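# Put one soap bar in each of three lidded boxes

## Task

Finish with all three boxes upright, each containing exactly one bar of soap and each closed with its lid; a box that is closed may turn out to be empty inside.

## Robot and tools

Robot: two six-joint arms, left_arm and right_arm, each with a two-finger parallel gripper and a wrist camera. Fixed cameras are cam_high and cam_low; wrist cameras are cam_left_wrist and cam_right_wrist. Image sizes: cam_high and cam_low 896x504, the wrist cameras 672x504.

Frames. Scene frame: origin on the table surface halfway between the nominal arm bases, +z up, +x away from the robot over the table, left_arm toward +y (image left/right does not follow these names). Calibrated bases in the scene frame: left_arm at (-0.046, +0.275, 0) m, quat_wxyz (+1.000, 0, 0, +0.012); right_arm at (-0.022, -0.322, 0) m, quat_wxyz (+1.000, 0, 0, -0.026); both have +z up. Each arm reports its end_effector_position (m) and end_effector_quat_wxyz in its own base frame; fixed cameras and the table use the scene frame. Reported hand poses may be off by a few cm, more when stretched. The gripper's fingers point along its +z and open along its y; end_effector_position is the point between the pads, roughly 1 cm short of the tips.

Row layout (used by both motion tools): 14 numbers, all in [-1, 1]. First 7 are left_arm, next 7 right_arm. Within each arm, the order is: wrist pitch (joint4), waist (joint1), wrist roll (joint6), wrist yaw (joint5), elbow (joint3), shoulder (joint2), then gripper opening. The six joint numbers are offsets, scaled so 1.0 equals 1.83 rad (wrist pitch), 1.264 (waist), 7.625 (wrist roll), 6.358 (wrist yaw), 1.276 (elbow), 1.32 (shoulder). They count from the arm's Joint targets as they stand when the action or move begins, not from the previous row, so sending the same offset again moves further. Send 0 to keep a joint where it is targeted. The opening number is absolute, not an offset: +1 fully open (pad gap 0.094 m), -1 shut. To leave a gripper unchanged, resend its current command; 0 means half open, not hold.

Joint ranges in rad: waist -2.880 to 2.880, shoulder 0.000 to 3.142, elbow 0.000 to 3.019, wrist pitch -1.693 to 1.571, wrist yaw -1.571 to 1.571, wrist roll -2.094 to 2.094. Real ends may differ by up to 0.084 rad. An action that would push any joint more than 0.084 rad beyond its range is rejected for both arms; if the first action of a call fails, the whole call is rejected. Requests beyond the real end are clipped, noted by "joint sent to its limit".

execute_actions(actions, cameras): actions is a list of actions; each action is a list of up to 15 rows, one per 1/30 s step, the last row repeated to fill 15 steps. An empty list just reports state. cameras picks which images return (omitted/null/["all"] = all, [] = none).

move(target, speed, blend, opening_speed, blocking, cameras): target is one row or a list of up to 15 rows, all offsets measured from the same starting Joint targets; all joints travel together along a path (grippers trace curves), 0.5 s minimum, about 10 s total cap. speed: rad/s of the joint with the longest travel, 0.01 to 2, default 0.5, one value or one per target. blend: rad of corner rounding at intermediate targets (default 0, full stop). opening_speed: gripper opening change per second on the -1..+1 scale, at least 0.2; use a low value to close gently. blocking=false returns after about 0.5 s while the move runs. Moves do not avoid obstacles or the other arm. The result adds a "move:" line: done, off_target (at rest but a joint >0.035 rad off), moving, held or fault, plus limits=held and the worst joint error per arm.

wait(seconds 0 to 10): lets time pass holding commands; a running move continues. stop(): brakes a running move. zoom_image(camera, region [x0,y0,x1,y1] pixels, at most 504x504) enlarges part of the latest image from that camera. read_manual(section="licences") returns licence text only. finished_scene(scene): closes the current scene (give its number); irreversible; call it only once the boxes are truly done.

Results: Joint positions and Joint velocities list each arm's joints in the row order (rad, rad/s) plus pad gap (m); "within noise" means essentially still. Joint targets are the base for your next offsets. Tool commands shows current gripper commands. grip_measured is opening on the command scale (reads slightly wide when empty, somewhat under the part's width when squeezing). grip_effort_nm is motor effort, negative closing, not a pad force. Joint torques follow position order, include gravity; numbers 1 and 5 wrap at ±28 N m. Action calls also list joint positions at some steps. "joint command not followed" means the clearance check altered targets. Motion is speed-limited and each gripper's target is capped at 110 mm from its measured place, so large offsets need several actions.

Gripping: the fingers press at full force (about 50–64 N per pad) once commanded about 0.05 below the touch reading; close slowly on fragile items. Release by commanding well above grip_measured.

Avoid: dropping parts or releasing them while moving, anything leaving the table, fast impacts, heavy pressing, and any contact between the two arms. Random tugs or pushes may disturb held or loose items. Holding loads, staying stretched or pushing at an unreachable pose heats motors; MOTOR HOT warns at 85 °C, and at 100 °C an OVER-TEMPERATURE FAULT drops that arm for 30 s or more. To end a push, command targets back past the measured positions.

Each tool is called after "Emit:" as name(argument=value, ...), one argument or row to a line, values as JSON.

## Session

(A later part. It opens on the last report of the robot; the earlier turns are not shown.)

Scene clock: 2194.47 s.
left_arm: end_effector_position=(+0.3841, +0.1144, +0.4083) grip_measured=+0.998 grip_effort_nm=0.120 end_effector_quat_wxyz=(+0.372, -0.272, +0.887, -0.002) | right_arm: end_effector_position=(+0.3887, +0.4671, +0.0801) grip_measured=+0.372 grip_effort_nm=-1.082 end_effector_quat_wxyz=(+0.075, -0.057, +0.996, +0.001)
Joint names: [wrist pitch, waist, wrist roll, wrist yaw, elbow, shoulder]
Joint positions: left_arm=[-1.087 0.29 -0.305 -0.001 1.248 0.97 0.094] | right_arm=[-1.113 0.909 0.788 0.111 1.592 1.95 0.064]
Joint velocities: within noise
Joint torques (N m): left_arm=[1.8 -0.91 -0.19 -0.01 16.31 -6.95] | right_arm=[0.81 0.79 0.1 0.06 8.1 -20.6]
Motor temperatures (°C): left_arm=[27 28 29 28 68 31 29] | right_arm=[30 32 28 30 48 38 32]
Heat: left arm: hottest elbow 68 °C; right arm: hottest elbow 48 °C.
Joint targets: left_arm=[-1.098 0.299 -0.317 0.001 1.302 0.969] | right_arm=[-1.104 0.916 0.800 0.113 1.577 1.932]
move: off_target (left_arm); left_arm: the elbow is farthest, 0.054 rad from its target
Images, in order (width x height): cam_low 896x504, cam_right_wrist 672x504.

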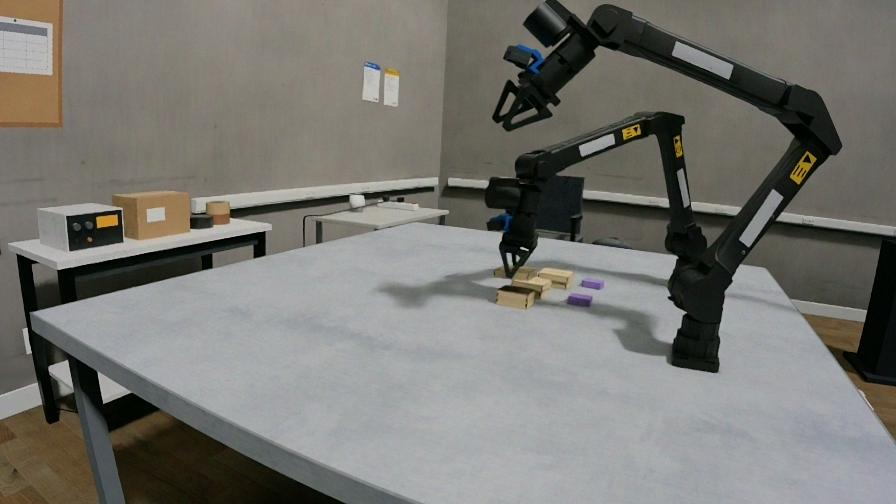

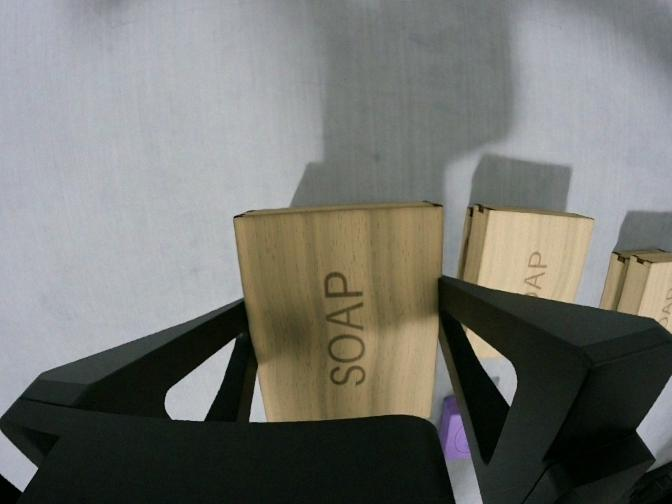

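Emit:
move(
  target=[0,0,0,0,0,0,1,0.0432,0.0040,0.0005,0,-0.0345,0.047,0.25],
  speed=0.1,
  cameras=["cam_low","cam_right_wrist"],
)

Emit:
zoom_image(
  camera="cam_low",
  region=[485, 260, 545, 320],
)

Emit:
zoom_image(
  camera="cam_right_wrist",
  region=[220, 130, 470, 270],
)

Scene clock: 2217.27 s.
left_arm: end_effector_position=(+0.3841, +0.1144, +0.4083) grip_measured=+0.998 grip_effort_nm=0.115 end_effector_quat_wxyz=(+0.372, -0.272, +0.887, -0.002) | right_arm: end_effector_position=(+0.3865, +0.4688, +0.0531) grip_measured=+0.372 grip_effort_nm=-1.077 end_effector_quat_wxyz=(+0.079, -0.057, +0.995, +0.006)
Joint names: [wrist pitch, waist, wrist roll, wrist yaw, elbow, shoulder]
Joint positions: left_arm=[-1.087 0.29 -0.305 -0.001 1.248 0.97 0.094] | right_arm=[-1.034 0.914 0.792 0.111 1.546 1.969 0.064]
Joint velocities: within noise
Joint torques (N m): left_arm=[1.81 -0.97 -0.19 -0.01 16.32 -6.95] | right_arm=[1.02 0.85 0.12 0.05 8.03 -17.32]
Motor temperatures (°C): left_arm=[27 28 29 28 68 31 29] | right_arm=[30 32 28 30 47 39 32]
Heat: left arm: hottest elbow 68 °C; right arm: hottest elbow 47 °C.
Joint targets: left_arm=[-1.098 0.299 -0.317 0.001 1.302 0.969] | right_arm=[-1.025 0.922 0.804 0.113 1.533 1.994]
move: off_target (left_arm); left_arm: the elbow is farthest, 0.054 rad from its target
Images, in order (width x height): cam_low 896x504, cam_right_wrist 672x504.

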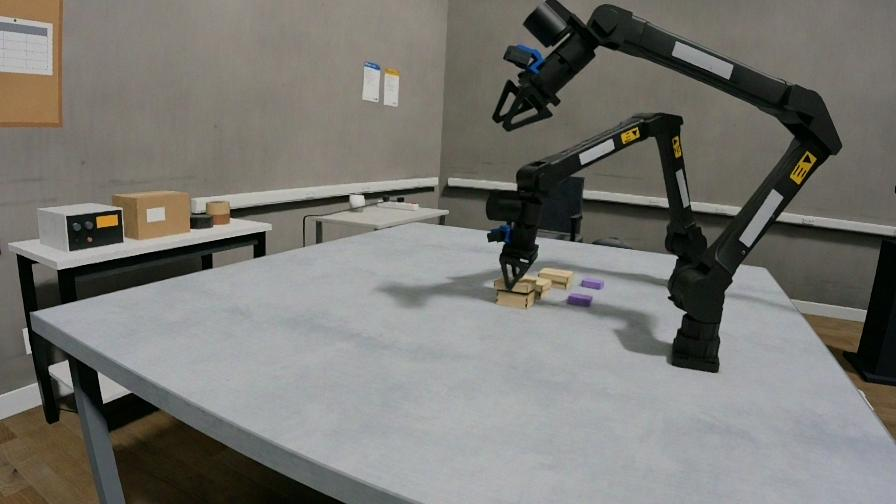

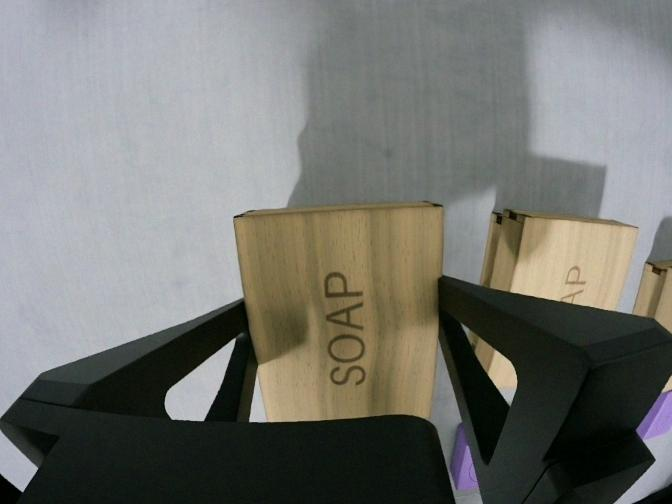

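Scaled by 8.400 from the camera's 896x504 image, which has a finer 1280x720 frame.

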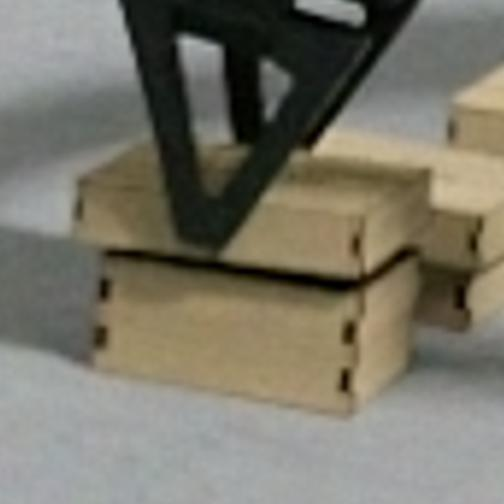

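Scaled by 2.016 from the camera's 672x504 image, which has a finer 960x720 frame.

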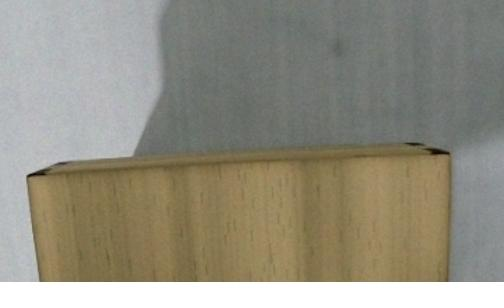

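Emit:
move(
  target=[0,0,0,0,0,0,1,0.006,0.0034,0.0005,0,-0.0088,0,0.25],
  speed=0.06,
  cameras=["cam_low","cam_right_wrist"],
)

Emit:
zoom_image(
  camera="cam_low",
  region=[485, 260, 545, 320],
)

Emit:
zoom_image(
  camera="cam_right_wrist",
  region=[220, 130, 470, 270],
)

Scene clock: 2237.93 s.
left_arm: end_effector_position=(+0.3841, +0.1144, +0.4083) grip_measured=+0.998 grip_effort_nm=0.120 end_effector_quat_wxyz=(+0.372, -0.272, +0.887, -0.002) | right_arm: end_effector_position=(+0.3847, +0.4698, +0.0508) grip_measured=+0.372 grip_effort_nm=-1.077 end_effector_quat_wxyz=(+0.081, -0.057, +0.995, +0.007)
Joint names: [wrist pitch, waist, wrist roll, wrist yaw, elbow, shoulder]
Joint positions: left_arm=[-1.087 0.29 -0.305 -0.001 1.248 0.97 0.094] | right_arm=[-1.024 0.917 0.796 0.113 1.539 1.969 0.064]
Joint velocities: within noise
Joint torques (N m): left_arm=[1.81 -0.91 -0.19 -0.01 16.31 -6.95] | right_arm=[1.05 0.79 0.14 -0.04 7.72 -17.14]
Motor temperatures (°C): left_arm=[27 28 29 28 68 31 29] | right_arm=[30 32 28 30 47 38 32]
Heat: left arm: hottest elbow 68 °C; right arm: hottest elbow 47 °C.
Joint targets: left_arm=[-1.098 0.299 -0.317 0.001 1.302 0.969] | right_arm=[-1.014 0.926 0.808 0.113 1.522 1.994]
move: off_target (left_arm); left_arm: the elbow is farthest, 0.054 rad from its target
Images, in order (width x height): cam_low 896x504, cam_right_wrist 672x504.

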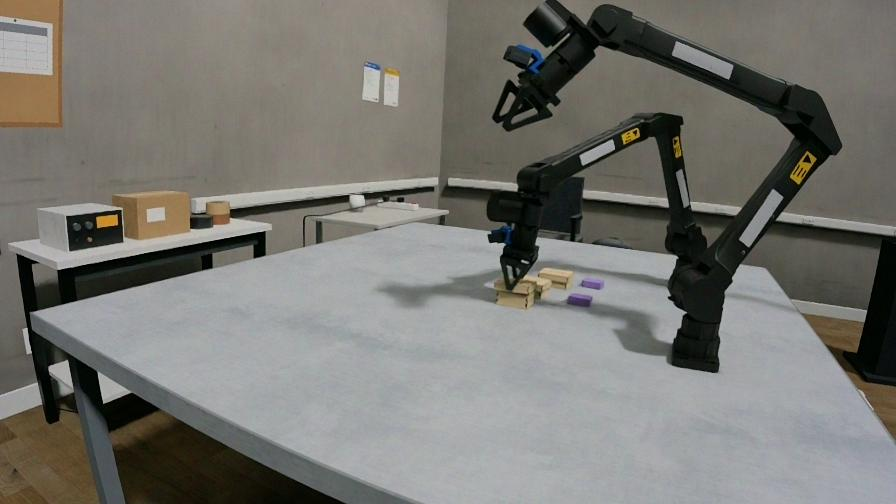

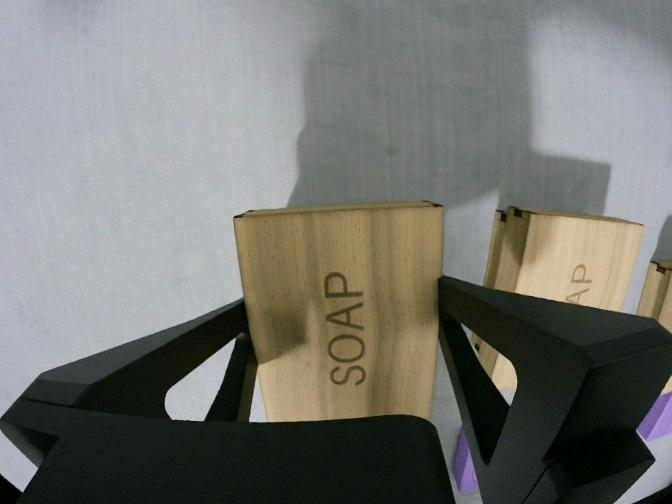

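Scaled by 8.400 from the camera's 896x504 image, which has a finer 1280x720 frame.

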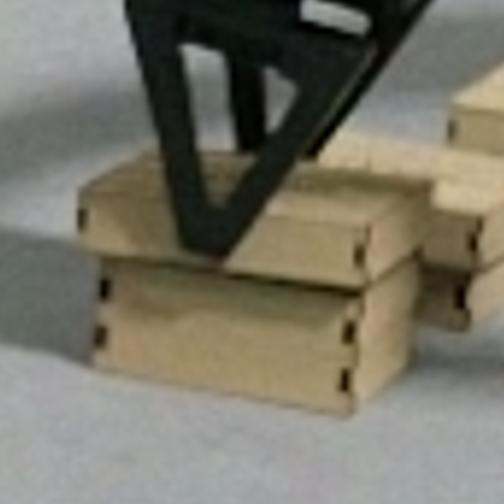

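Scaled by 2.016 from the camera's 672x504 image, which has a finer 960x720 frame.

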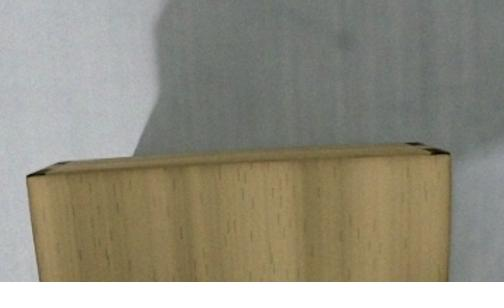

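Emit:
move(
  target=[0,0,0,0,0,0,1,0,0,0,0,-0.001,0.008,0.25],
  speed=0.06,
  cameras=["cam_low","cam_right_wrist"],
)

Emit:
zoom_image(
  camera="cam_low",
  region=[485, 260, 545, 320],
)

Scene clock: 2251.87 s.
left_arm: end_effector_position=(+0.3841, +0.1144, +0.4083) grip_measured=+0.998 grip_effort_nm=0.120 end_effector_quat_wxyz=(+0.372, -0.272, +0.887, -0.002) | right_arm: end_effector_position=(+0.3847, +0.4698, +0.0508) grip_measured=+0.372 grip_effort_nm=-1.082 end_effector_quat_wxyz=(+0.081, -0.057, +0.995, +0.007)
Joint names: [wrist pitch, waist, wrist roll, wrist yaw, elbow, shoulder]
Joint positions: left_arm=[-1.087 0.29 -0.305 -0.001 1.248 0.97 0.094] | right_arm=[-1.024 0.917 0.796 0.113 1.539 1.969 0.064]
Joint velocities: within noise
Joint torques (N m): left_arm=[1.81 -0.91 -0.19 -0.01 16.32 -7] | right_arm=[0.96 0.91 0.11 -0.04 7.6 -16.44]
Motor temperatures (°C): left_arm=[27 28 29 28 68 31 29] | right_arm=[30 32 28 30 48 38 32]
Heat: left arm: hottest elbow 68 °C; right arm: hottest elbow 48 °C.
Joint targets: left_arm=[-1.098 0.299 -0.317 0.001 1.302 0.969] | right_arm=[-1.014 0.926 0.808 0.113 1.521 2.005]
move: off_target (left_arm, right_arm); left_arm: the elbow is farthest, 0.054 rad from its target; right_arm: the shoulder is farthest, 0.036 rad from its target
Images, in order (width x height): cam_low 896x504, cam_right_wrist 672x504.

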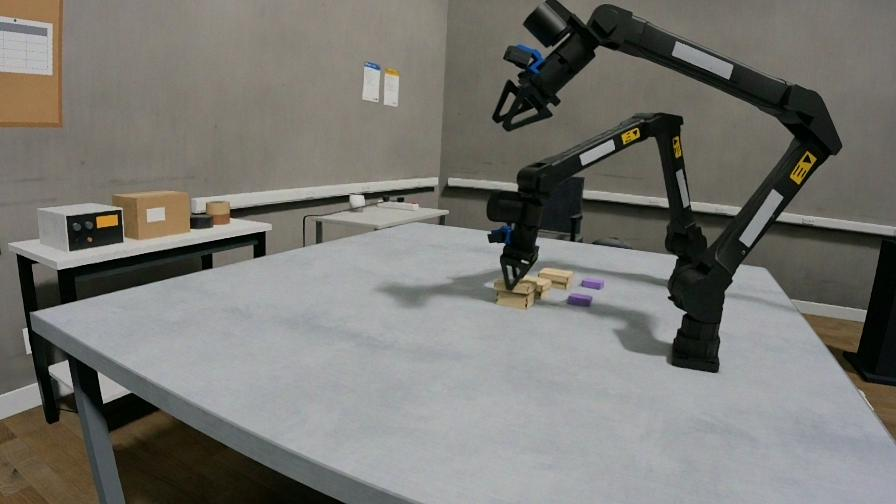

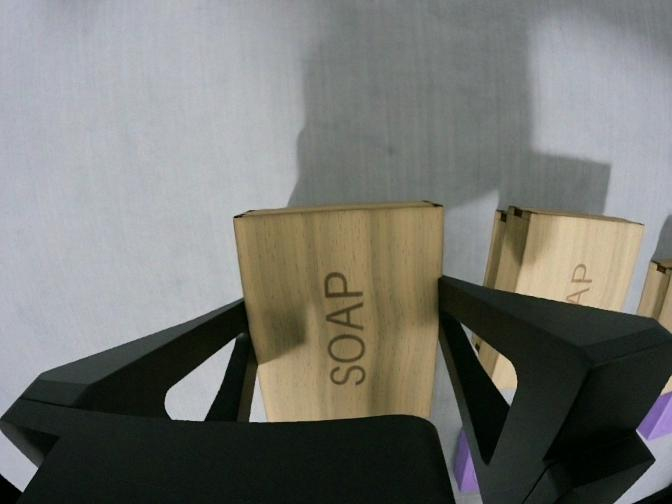

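Scaled by 8.400 from the camera's 896x504 image, which has a finer 1280x720 frame.

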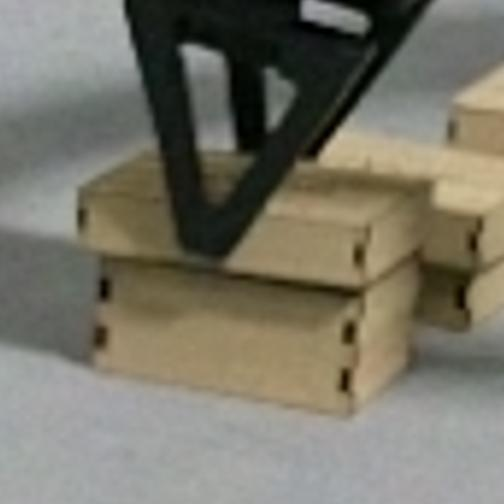

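Emit:
move(
  target=[0,0,0,0,0,0,1,0,0,0,0,0,-0.014,0.25],
  speed=0.06,
  cameras=[],
)

Emit:
move(
  target=[0,0,0,0,0,0,1,0,0,0,0,0,0,0.75],
  opening_speed=0.2,
  cameras=["cam_low","cam_right_wrist"],
)

Emit:
zoom_image(
  camera="cam_low",
  region=[485, 260, 545, 320],
)

Scene clock: 2260.40 s.
left_arm: end_effector_position=(+0.3841, +0.1144, +0.4083) grip_measured=+0.998 grip_effort_nm=0.110 end_effector_quat_wxyz=(+0.372, -0.272, +0.887, -0.002) | right_arm: end_effector_position=(+0.3847, +0.4698, +0.0508) grip_measured=+0.372 grip_effort_nm=-1.082 end_effector_quat_wxyz=(+0.081, -0.057, +0.995, +0.007)
Joint names: [wrist pitch, waist, wrist roll, wrist yaw, elbow, shoulder]
Joint positions: left_arm=[-1.087 0.29 -0.305 -0.001 1.248 0.97 0.094] | right_arm=[-1.024 0.917 0.796 0.113 1.539 1.969 0.064]
Joint velocities: within noise
Joint torques (N m): left_arm=[1.81 -0.91 -0.19 -0.01 16.29 -6.95] | right_arm=[0.96 0.85 0.12 -0.04 7.61 -17.85]
Motor temperatures (°C): left_arm=[27 28 29 28 68 31 29] | right_arm=[30 32 28 30 48 38 32]
Heat: left arm: hottest elbow 68 °C; right arm: hottest elbow 48 °C.
Joint targets: left_arm=[-1.098 0.299 -0.317 0.001 1.302 0.969] | right_arm=[-1.014 0.926 0.808 0.113 1.521 1.986]
move: off_target (left_arm); left_arm: the elbow is farthest, 0.054 rad from its target
No camera images: "cameras" was empty.

Scene clock: 2263.17 s.
left_arm: end_effector_position=(+0.3841, +0.1144, +0.4083) grip_measured=+0.998 grip_effort_nm=0.110 end_effector_quat_wxyz=(+0.372, -0.272, +0.887, -0.002) | right_arm: end_effector_position=(+0.3847, +0.4702, +0.0509) grip_measured=+0.748 grip_effort_nm=0.042 end_effector_quat_wxyz=(+0.081, -0.057, +0.995, +0.007)
Joint names: [wrist pitch, waist, wrist roll, wrist yaw, elbow, shoulder]
Joint positions: left_arm=[-1.087 0.29 -0.305 -0.001 1.248 0.97 0.094] | right_arm=[-1.023 0.918 0.796 0.113 1.539 1.969 0.082]
Joint velocities: within noise
Joint torques (N m): left_arm=[1.81 -0.91 -0.19 -0.01 16.31 -6.95] | right_arm=[0.92 0.79 0.12 -0.04 7.61 -17.85]
Motor temperatures (°C): left_arm=[27 28 29 28 69 31 29] | right_arm=[30 32 28 30 48 38 32]
Heat: left arm: hottest elbow 69 °C; right arm: hottest elbow 48 °C.
Joint targets: left_arm=[-1.098 0.299 -0.317 0.001 1.302 0.969] | right_arm=[-1.014 0.926 0.808 0.113 1.521 1.986]
move: off_target (left_arm); left_arm: the elbow is farthest, 0.054 rad from its target
Images, in order (width x height): cam_low 896x504, cam_right_wrist 672x504.

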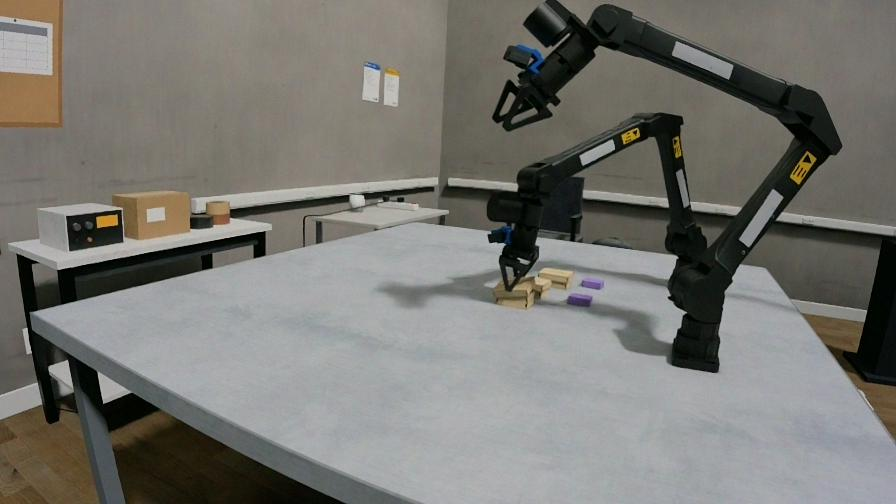

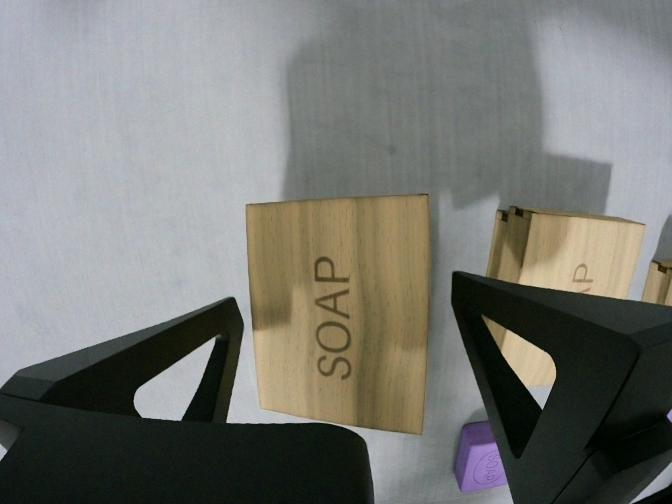

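Scaled by 8.400 from the camera's 896x504 image, which has a finer 1280x720 frame.

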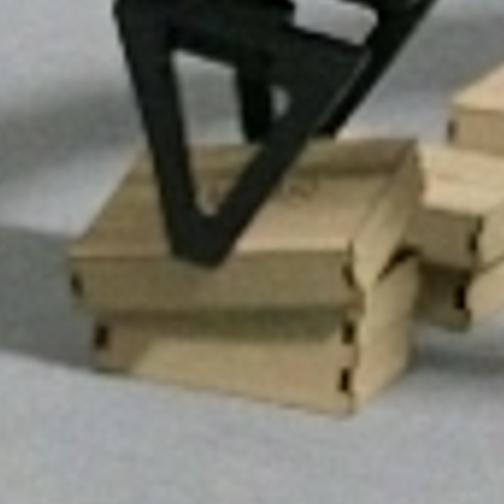

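Emit:
move(
  target=[
    [0,0,0,0,0,0,1,0,0,0,0,0,0.0106,0.75],
    [0,0,0,0,0,0,1,0,0,0,0,0,0.0106,0.3],
  ],
  opening_speed=0.2,
  speed=0.06,
  cameras=["cam_low","cam_right_wrist"],
)

Emit:
zoom_image(
  camera="cam_low",
  region=[485, 260, 545, 320],
)

Scene clock: 2277.80 s.
left_arm: end_effector_position=(+0.3841, +0.1144, +0.4083) grip_measured=+0.998 grip_effort_nm=0.120 end_effector_quat_wxyz=(+0.372, -0.272, +0.887, -0.002) | right_arm: end_effector_position=(+0.3845, +0.4707, +0.0507) grip_measured=+0.325 grip_effort_nm=-1.023 end_effector_quat_wxyz=(+0.081, -0.057, +0.995, +0.008)
Joint names: [wrist pitch, waist, wrist roll, wrist yaw, elbow, shoulder]
Joint positions: left_arm=[-1.087 0.29 -0.305 -0.001 1.248 0.97 0.094] | right_arm=[-1.022 0.919 0.797 0.113 1.539 1.969 0.062]
Joint velocities: within noise
Joint torques (N m): left_arm=[1.81 -0.91 -0.19 -0.01 16.32 -6.95] | right_arm=[0.88 0.73 0.11 -0.04 7.6 -16.79]
Motor temperatures (°C): left_arm=[27 28 29 28 69 31 29] | right_arm=[30 32 28 30 48 37 31]
Heat: left arm: hottest elbow 69 °C; right arm: hottest elbow 48 °C.
Joint targets: left_arm=[-1.098 0.299 -0.317 0.001 1.302 0.969] | right_arm=[-1.014 0.926 0.808 0.113 1.521 2.000]
move: off_target (left_arm); left_arm: the elbow is farthest, 0.054 rad from its target
Images, in order (width x height): cam_low 896x504, cam_right_wrist 672x504.

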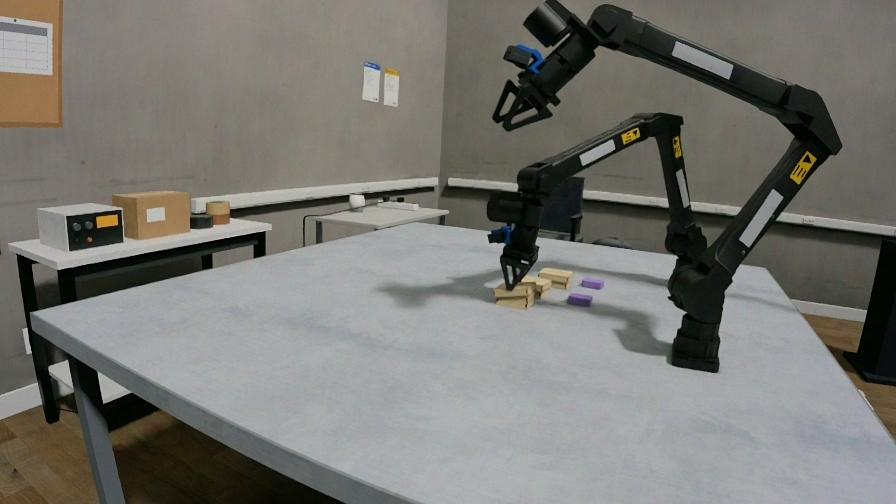

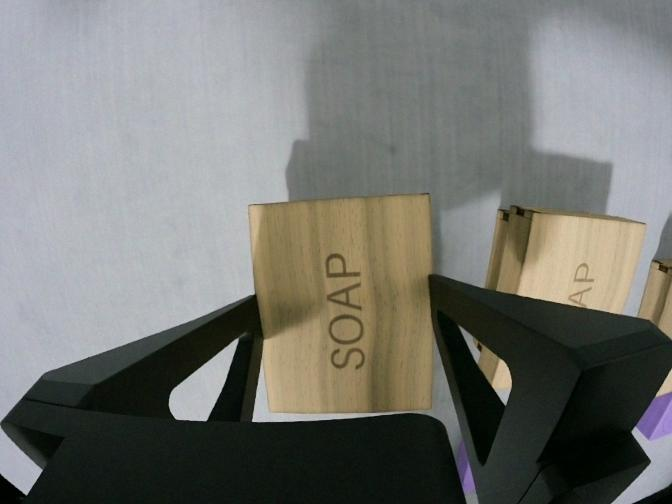

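Scaled by 8.400 from the camera's 896x504 image, which has a finer 1280x720 frame.

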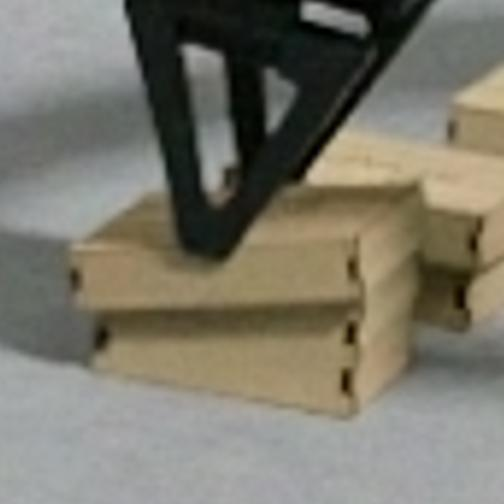

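Emit:
move(
  target=[
    [0,0,0,0,0,0,1,-0.0055,0,0,0,0.0549,-0.0152,0.3],
    [0,0,0,0,0,0,1,-0.011,0,0,0,0.0776,-0.0455,0.3],
    [0,0,0,0,0,0,1,-0.1486,-0.042,-0.0079,-0.0178,0.1865,-0.0045,0.3],
    [0,0,0,0,0,0,1,-0.1486,0.1274,0.024,-0.0178,0.1865,-0.0045,0.3],
  ],
  speed=0.2,
  blend=[0.005,0.02,0.02,0],
  cameras=["cam_high","cam_low","cam_right_wrist"],
)

Scene clock: 2337.40 s.
left_arm: end_effector_position=(+0.3841, +0.1144, +0.4083) grip_measured=+0.998 grip_effort_nm=0.115 end_effector_quat_wxyz=(+0.372, -0.272, +0.887, -0.002) | right_arm: end_effector_position=(+0.2817, +0.5356, +0.1069) grip_measured=+0.321 grip_effort_nm=-1.082 end_effector_quat_wxyz=(+0.007, -0.054, +0.998, +0.011)
Joint names: [wrist pitch, waist, wrist roll, wrist yaw, elbow, shoulder]
Joint positions: left_arm=[-1.087 0.29 -0.305 -0.001 1.248 0.97 0.094] | right_arm=[-1.278 1.087 0.979 0 1.699 1.967 0.062]
Joint velocities: within noise
Joint torques (N m): left_arm=[1.81 -0.91 -0.19 0 16.32 -6.89] | right_arm=[0.12 0.03 0.12 -0.15 14.49 -17.44]
Motor temperatures (°C): left_arm=[27 28 29 28 69 31 29] | right_arm=[30 32 28 30 49 38 32]
Heat: left arm: hottest elbow 69 °C; right arm: hottest elbow 49 °C.
Joint targets: left_arm=[-1.098 0.299 -0.317 0.001 1.302 0.969] | right_arm=[-1.286 1.087 0.991 0.000 1.759 1.994]
move: off_target (left_arm, right_arm); left_arm: the elbow is farthest, 0.054 rad from its target; right_arm: the elbow is farthest, 0.060 rad from its target
Images, in order (width x height): cam_high 896x504, cam_low 896x504, cam_right_wrist 672x504.

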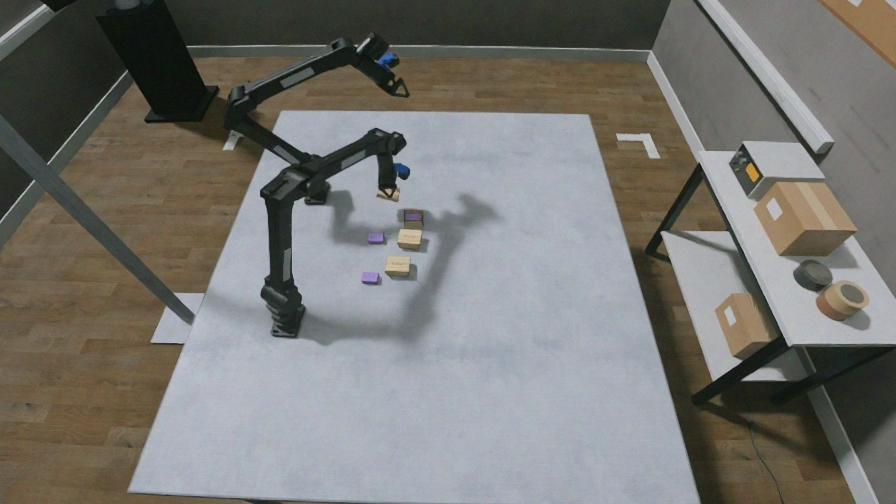

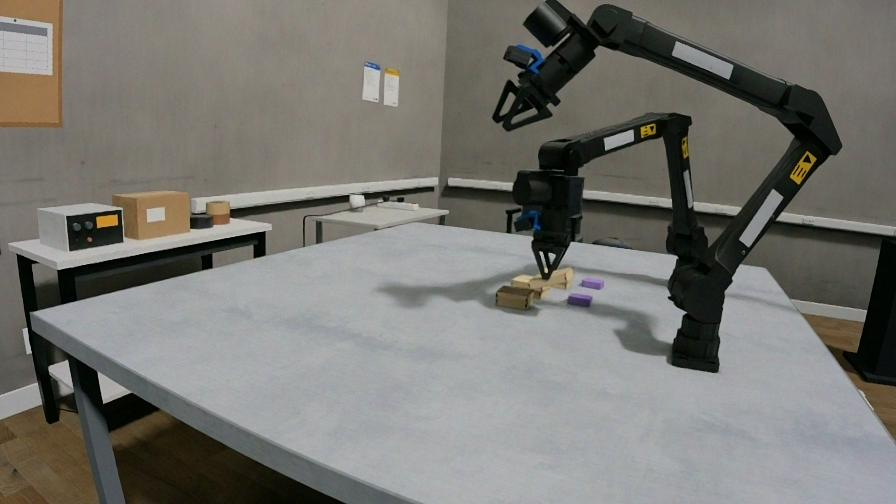

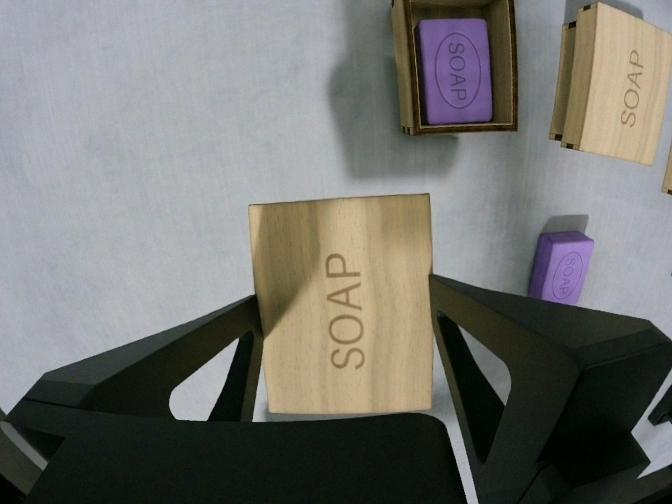

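Emit:
move(
  target=[
    [0,0,0,0,0,0,1,0.0639,0,0,0,-0.0954,0.052,0.3],
    [0,0,0,0,0,0,1,0.0935,0,0,0,-0.116,0.0738,0.3],
  ],
  speed=[0.15,0.06],
  blend=[0.01,0],
  cameras=["cam_low","cam_right_wrist"],
)

Emit:
zoom_image(
  camera="cam_low",
  region=[510, 250, 590, 310],
)

Scene clock: 2360.53 s.
left_arm: end_effector_position=(+0.3841, +0.1144, +0.4083) grip_measured=+0.998 grip_effort_nm=0.120 end_effector_quat_wxyz=(+0.372, -0.272, +0.887, -0.002) | right_arm: end_effector_position=(+0.2847, +0.5413, +0.0341) grip_measured=+0.321 grip_effort_nm=-1.072 end_effector_quat_wxyz=(+0.007, -0.054, +0.998, +0.011)
Joint names: [wrist pitch, waist, wrist roll, wrist yaw, elbow, shoulder]
Joint positions: left_arm=[-1.087 0.29 -0.305 -0.001 1.248 0.97 0.094] | right_arm=[-1.127 1.087 0.979 0 1.631 2.05 0.062]
Joint velocities: within noise
Joint torques (N m): left_arm=[1.81 -0.91 -0.19 -0.01 16.29 -7] | right_arm=[0.83 0.09 0.11 -0.14 7.36 -16.79]
Motor temperatures (°C): left_arm=[27 28 29 28 70 31 29] | right_arm=[29 32 28 30 51 40 33]
Heat: left arm: hottest elbow 70 °C; right arm: hottest elbow 51 °C.
Joint targets: left_arm=[-1.098 0.299 -0.317 0.001 1.302 0.969] | right_arm=[-1.115 1.087 0.991 0.000 1.611 2.092]
move: off_target (left_arm, right_arm); left_arm: the elbow is farthest, 0.054 rad from its target; right_arm: the shoulder is farthest, 0.042 rad from its target
Images, in order (width x height): cam_low 896x504, cam_right_wrist 672x504.

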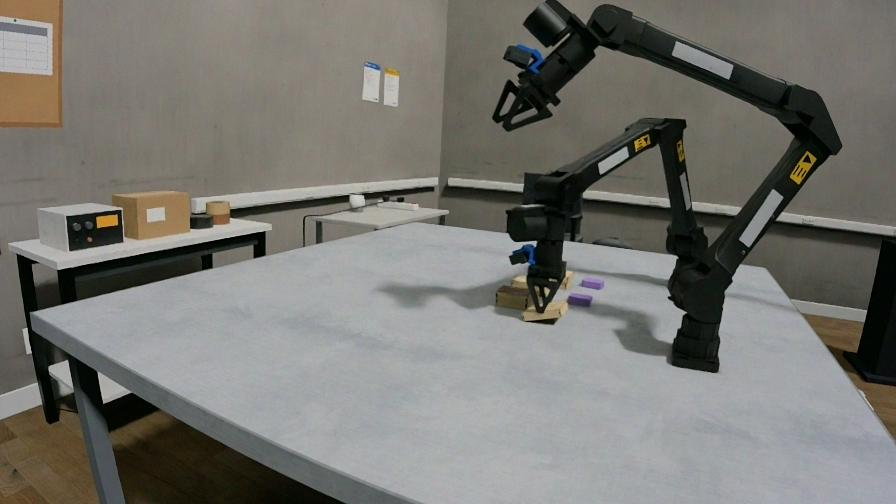

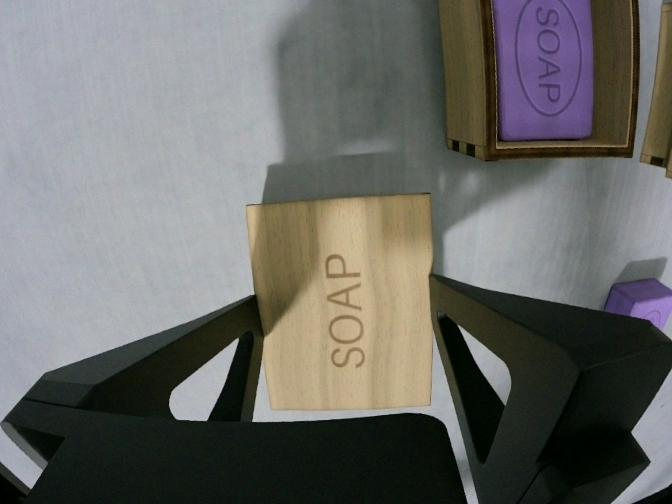

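Scaled by 6.300 from the camera's 896x504 image, which has a finer 1280x720 frame.

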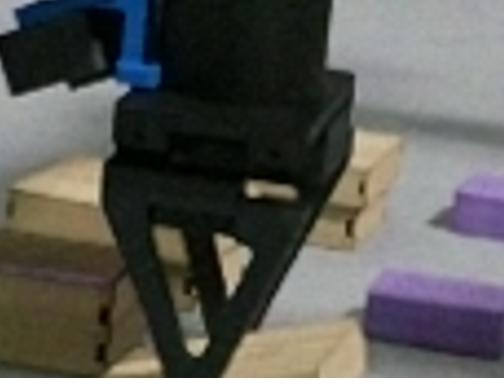

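Emit:
move(
  target=[
    [0,0,0,0,0,0,1,0,0,0,0,0,0.015,0.3],
    [0,0,0,0,0,0,1,0,0,0,0,0,0.015,0.8],
  ],
  speed=0.06,
  opening_speed=0.2,
  cameras=["cam_low","cam_right_wrist"],
)

Emit:
zoom_image(
  camera="cam_low",
  region=[510, 265, 590, 325],
)

Scene clock: 2374.87 s.
left_arm: end_effector_position=(+0.3841, +0.1144, +0.4083) grip_measured=+0.998 grip_effort_nm=0.110 end_effector_quat_wxyz=(+0.372, -0.272, +0.887, -0.002) | right_arm: end_effector_position=(+0.2822, +0.5375, +0.0136) grip_measured=+0.797 grip_effort_nm=0.042 end_effector_quat_wxyz=(-0.003, -0.053, +0.999, -0.003)
Joint names: [wrist pitch, waist, wrist roll, wrist yaw, elbow, shoulder]
Joint positions: left_arm=[-1.087 0.29 -0.305 -0.001 1.248 0.97 0.094] | right_arm=[-1.122 1.087 0.981 -0.002 1.625 2.081 0.084]
Joint velocities: within noise
Joint torques (N m): left_arm=[1.81 -0.97 -0.19 -0.01 16.31 -7] | right_arm=[0.61 0.09 0.11 -0.04 7.57 -17.96]
Motor temperatures (°C): left_arm=[27 28 29 28 70 31 29] | right_arm=[29 32 28 30 50 39 32]
Heat: left arm: hottest elbow 70 °C; right arm: hottest elbow 50 °C.
Joint targets: left_arm=[-1.098 0.299 -0.317 0.001 1.302 0.969] | right_arm=[-1.115 1.087 0.991 -0.001 1.611 2.112]
move: off_target (left_arm); target 2's new numbers were sent with right_arm's shoulder 0.058 rad from that target; left_arm: the elbow is farthest, 0.054 rad from its target
Images, in order (width x height): cam_low 896x504, cam_right_wrist 672x504.

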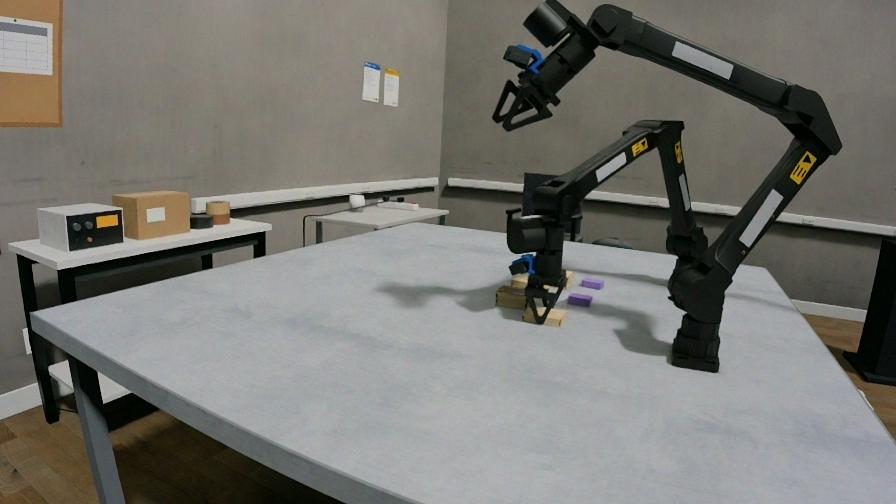

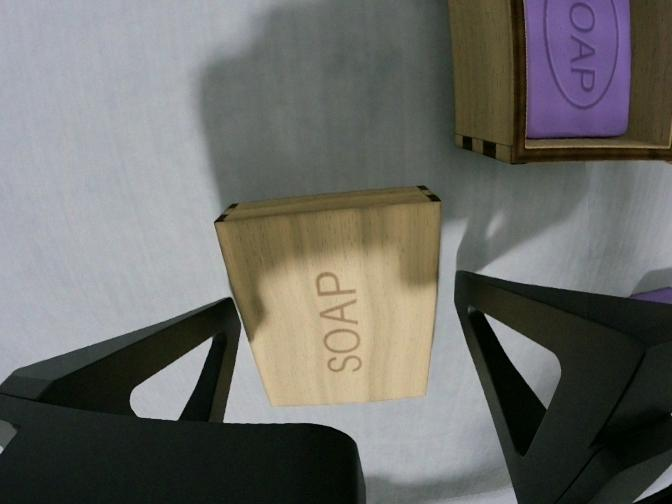

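Scaled by 6.300 from the camera's 896x504 image, which has a finer 1280x720 frame.

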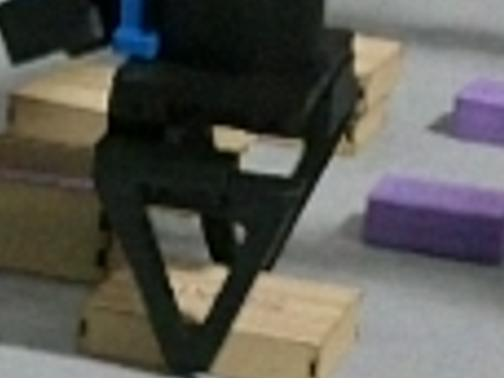

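Emit:
move(
  target=[
    [0,0,0,0,0,0,1,0,0,-0.0081,0,0,0,0.8],
    [0,0,0,0,0,0,1,0,0,-0.0081,0,0,0,0.25],
  ],
  speed=0.2,
  opening_speed=0.3,
  cameras=["cam_right_wrist"],
)

Emit:
move(
  target=[
    [0,0,0,0,0,0,1,-0.008,0,0,0,0.0541,-0.0205,0.25],
    [0,0,0,0,0,0,1,-0.0934,0,0,0,0.116,-0.0894,0.25],
    [0,0,0,0,0,0,1,-0.0934,-0.1693,-0.0211,0,0.116,-0.0894,0.25],
  ],
  speed=0.2,
  blend=[0.005,0.005,0],
  cameras=["cam_low","cam_right_wrist"],
)

Emit:
zoom_image(
  camera="cam_low",
  region=[485, 255, 545, 315],
)

Scene clock: 2398.63 s.
left_arm: end_effector_position=(+0.3841, +0.1144, +0.4083) grip_measured=+0.998 grip_effort_nm=0.115 end_effector_quat_wxyz=(+0.372, -0.272, +0.887, -0.002) | right_arm: end_effector_position=(+0.2823, +0.5375, +0.0136) grip_measured=+0.371 grip_effort_nm=-1.067 end_effector_quat_wxyz=(-0.003, -0.074, +0.997, -0.003)
Joint names: [wrist pitch, waist, wrist roll, wrist yaw, elbow, shoulder]
Joint positions: left_arm=[-1.087 0.29 -0.305 -0.001 1.248 0.97 0.094] | right_arm=[-1.122 1.087 0.94 -0.002 1.625 2.081 0.064]
Joint velocities: within noise
Joint torques (N m): left_arm=[1.81 -0.91 -0.19 -0.01 16.31 -6.95] | right_arm=[0.62 0.03 -0.09 -0.04 7.58 -17.96]
Motor temperatures (°C): left_arm=[27 28 29 28 70 31 29] | right_arm=[29 32 28 30 48 38 31]
Heat: left arm: hottest elbow 70 °C; right arm: hottest elbow 48 °C.
Joint targets: left_arm=[-1.098 0.299 -0.317 0.001 1.302 0.969] | right_arm=[-1.115 1.087 0.929 0.000 1.611 2.112]
move: off_target (left_arm); left_arm: the elbow is farthest, 0.054 rad from its target
Images, in order (width x height): cam_right_wrist 672x504.

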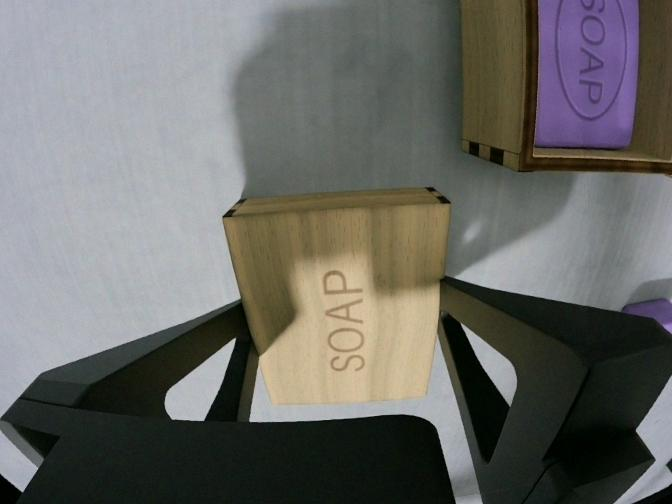

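Scene clock: 2401.53 s.
left_arm: end_effector_position=(+0.3841, +0.1144, +0.4083) grip_measured=+0.998 grip_effort_nm=0.120 end_effector_quat_wxyz=(+0.372, -0.272, +0.887, -0.002) | right_arm: end_effector_position=(+0.3905, +0.4639, +0.0894) grip_measured=+0.370 grip_effort_nm=-1.077 end_effector_quat_wxyz=(-0.001, -0.046, +0.999, +0.000)
Joint names: [wrist pitch, waist, wrist roll, wrist yaw, elbow, shoulder]
Joint positions: left_arm=[-1.087 0.29 -0.305 -0.001 1.248 0.97 0.094] | right_arm=[-1.277 0.872 0.78 -0.001 1.705 2.001 0.064]
Joint velocities: within noise
Joint torques (N m): left_arm=[1.83 -0.91 -0.19 -0.01 16.32 -7] | right_arm=[0.08 0.21 -0.06 -0.08 13.86 -20.42]
Motor temperatures (°C): left_arm=[27 28 29 28 70 31 29] | right_arm=[29 32 28 30 49 38 32]
Heat: left arm: hottest elbow 70 °C; right arm: hottest elbow 49 °C.
Joint targets: left_arm=[-1.098 0.299 -0.317 0.001 1.302 0.969] | right_arm=[-1.285 0.873 0.768 0.000 1.759 1.994]
move: off_target (left_arm, right_arm); left_arm: the elbow is farthest, 0.054 rad from its target; right_arm: the elbow is farthest, 0.054 rad from its target
Images, in order (width x height): cam_low 896x504, cam_right_wrist 672x504.

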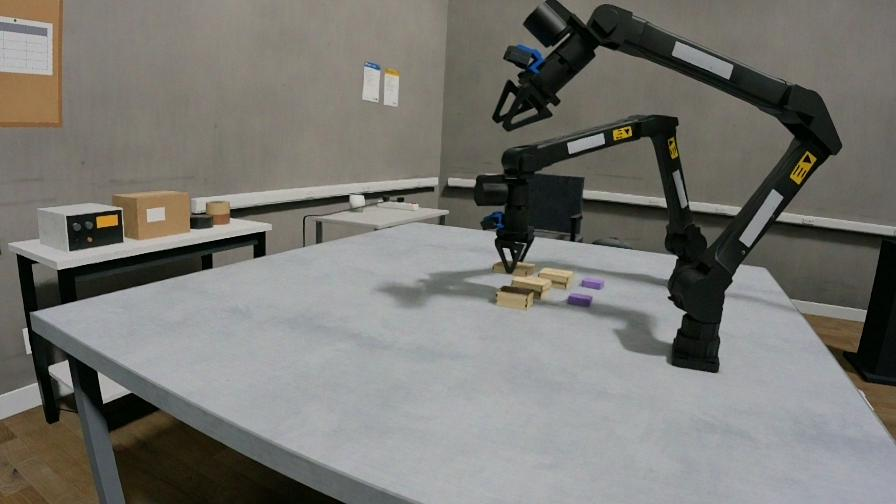

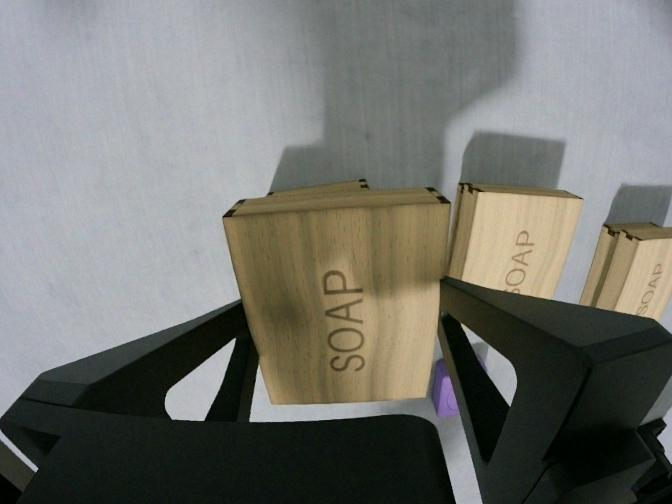

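Scaled by 8.400 from the camera's 896x504 image, which has a finer 1280x720 frame.

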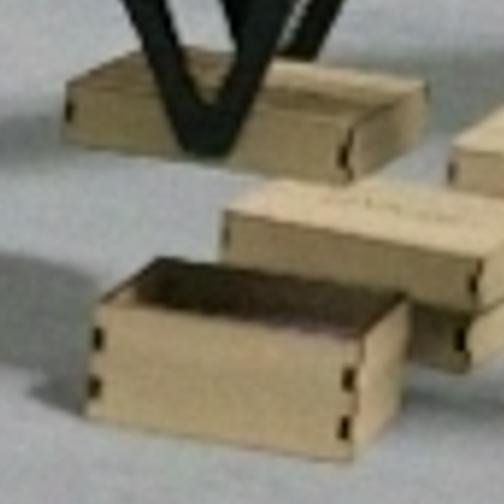

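Emit:
zoom_image(
  camera="cam_right_wrist",
  region=[210, 130, 460, 270],
)

Scaled by 2.016 from the camera's 672x504 image, which has a finer 960x720 frame.

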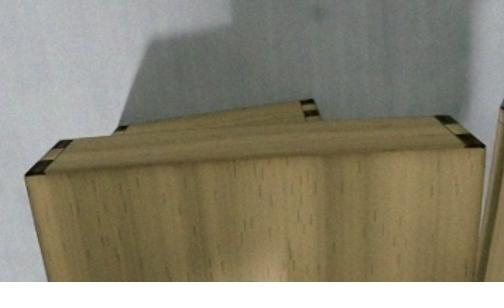

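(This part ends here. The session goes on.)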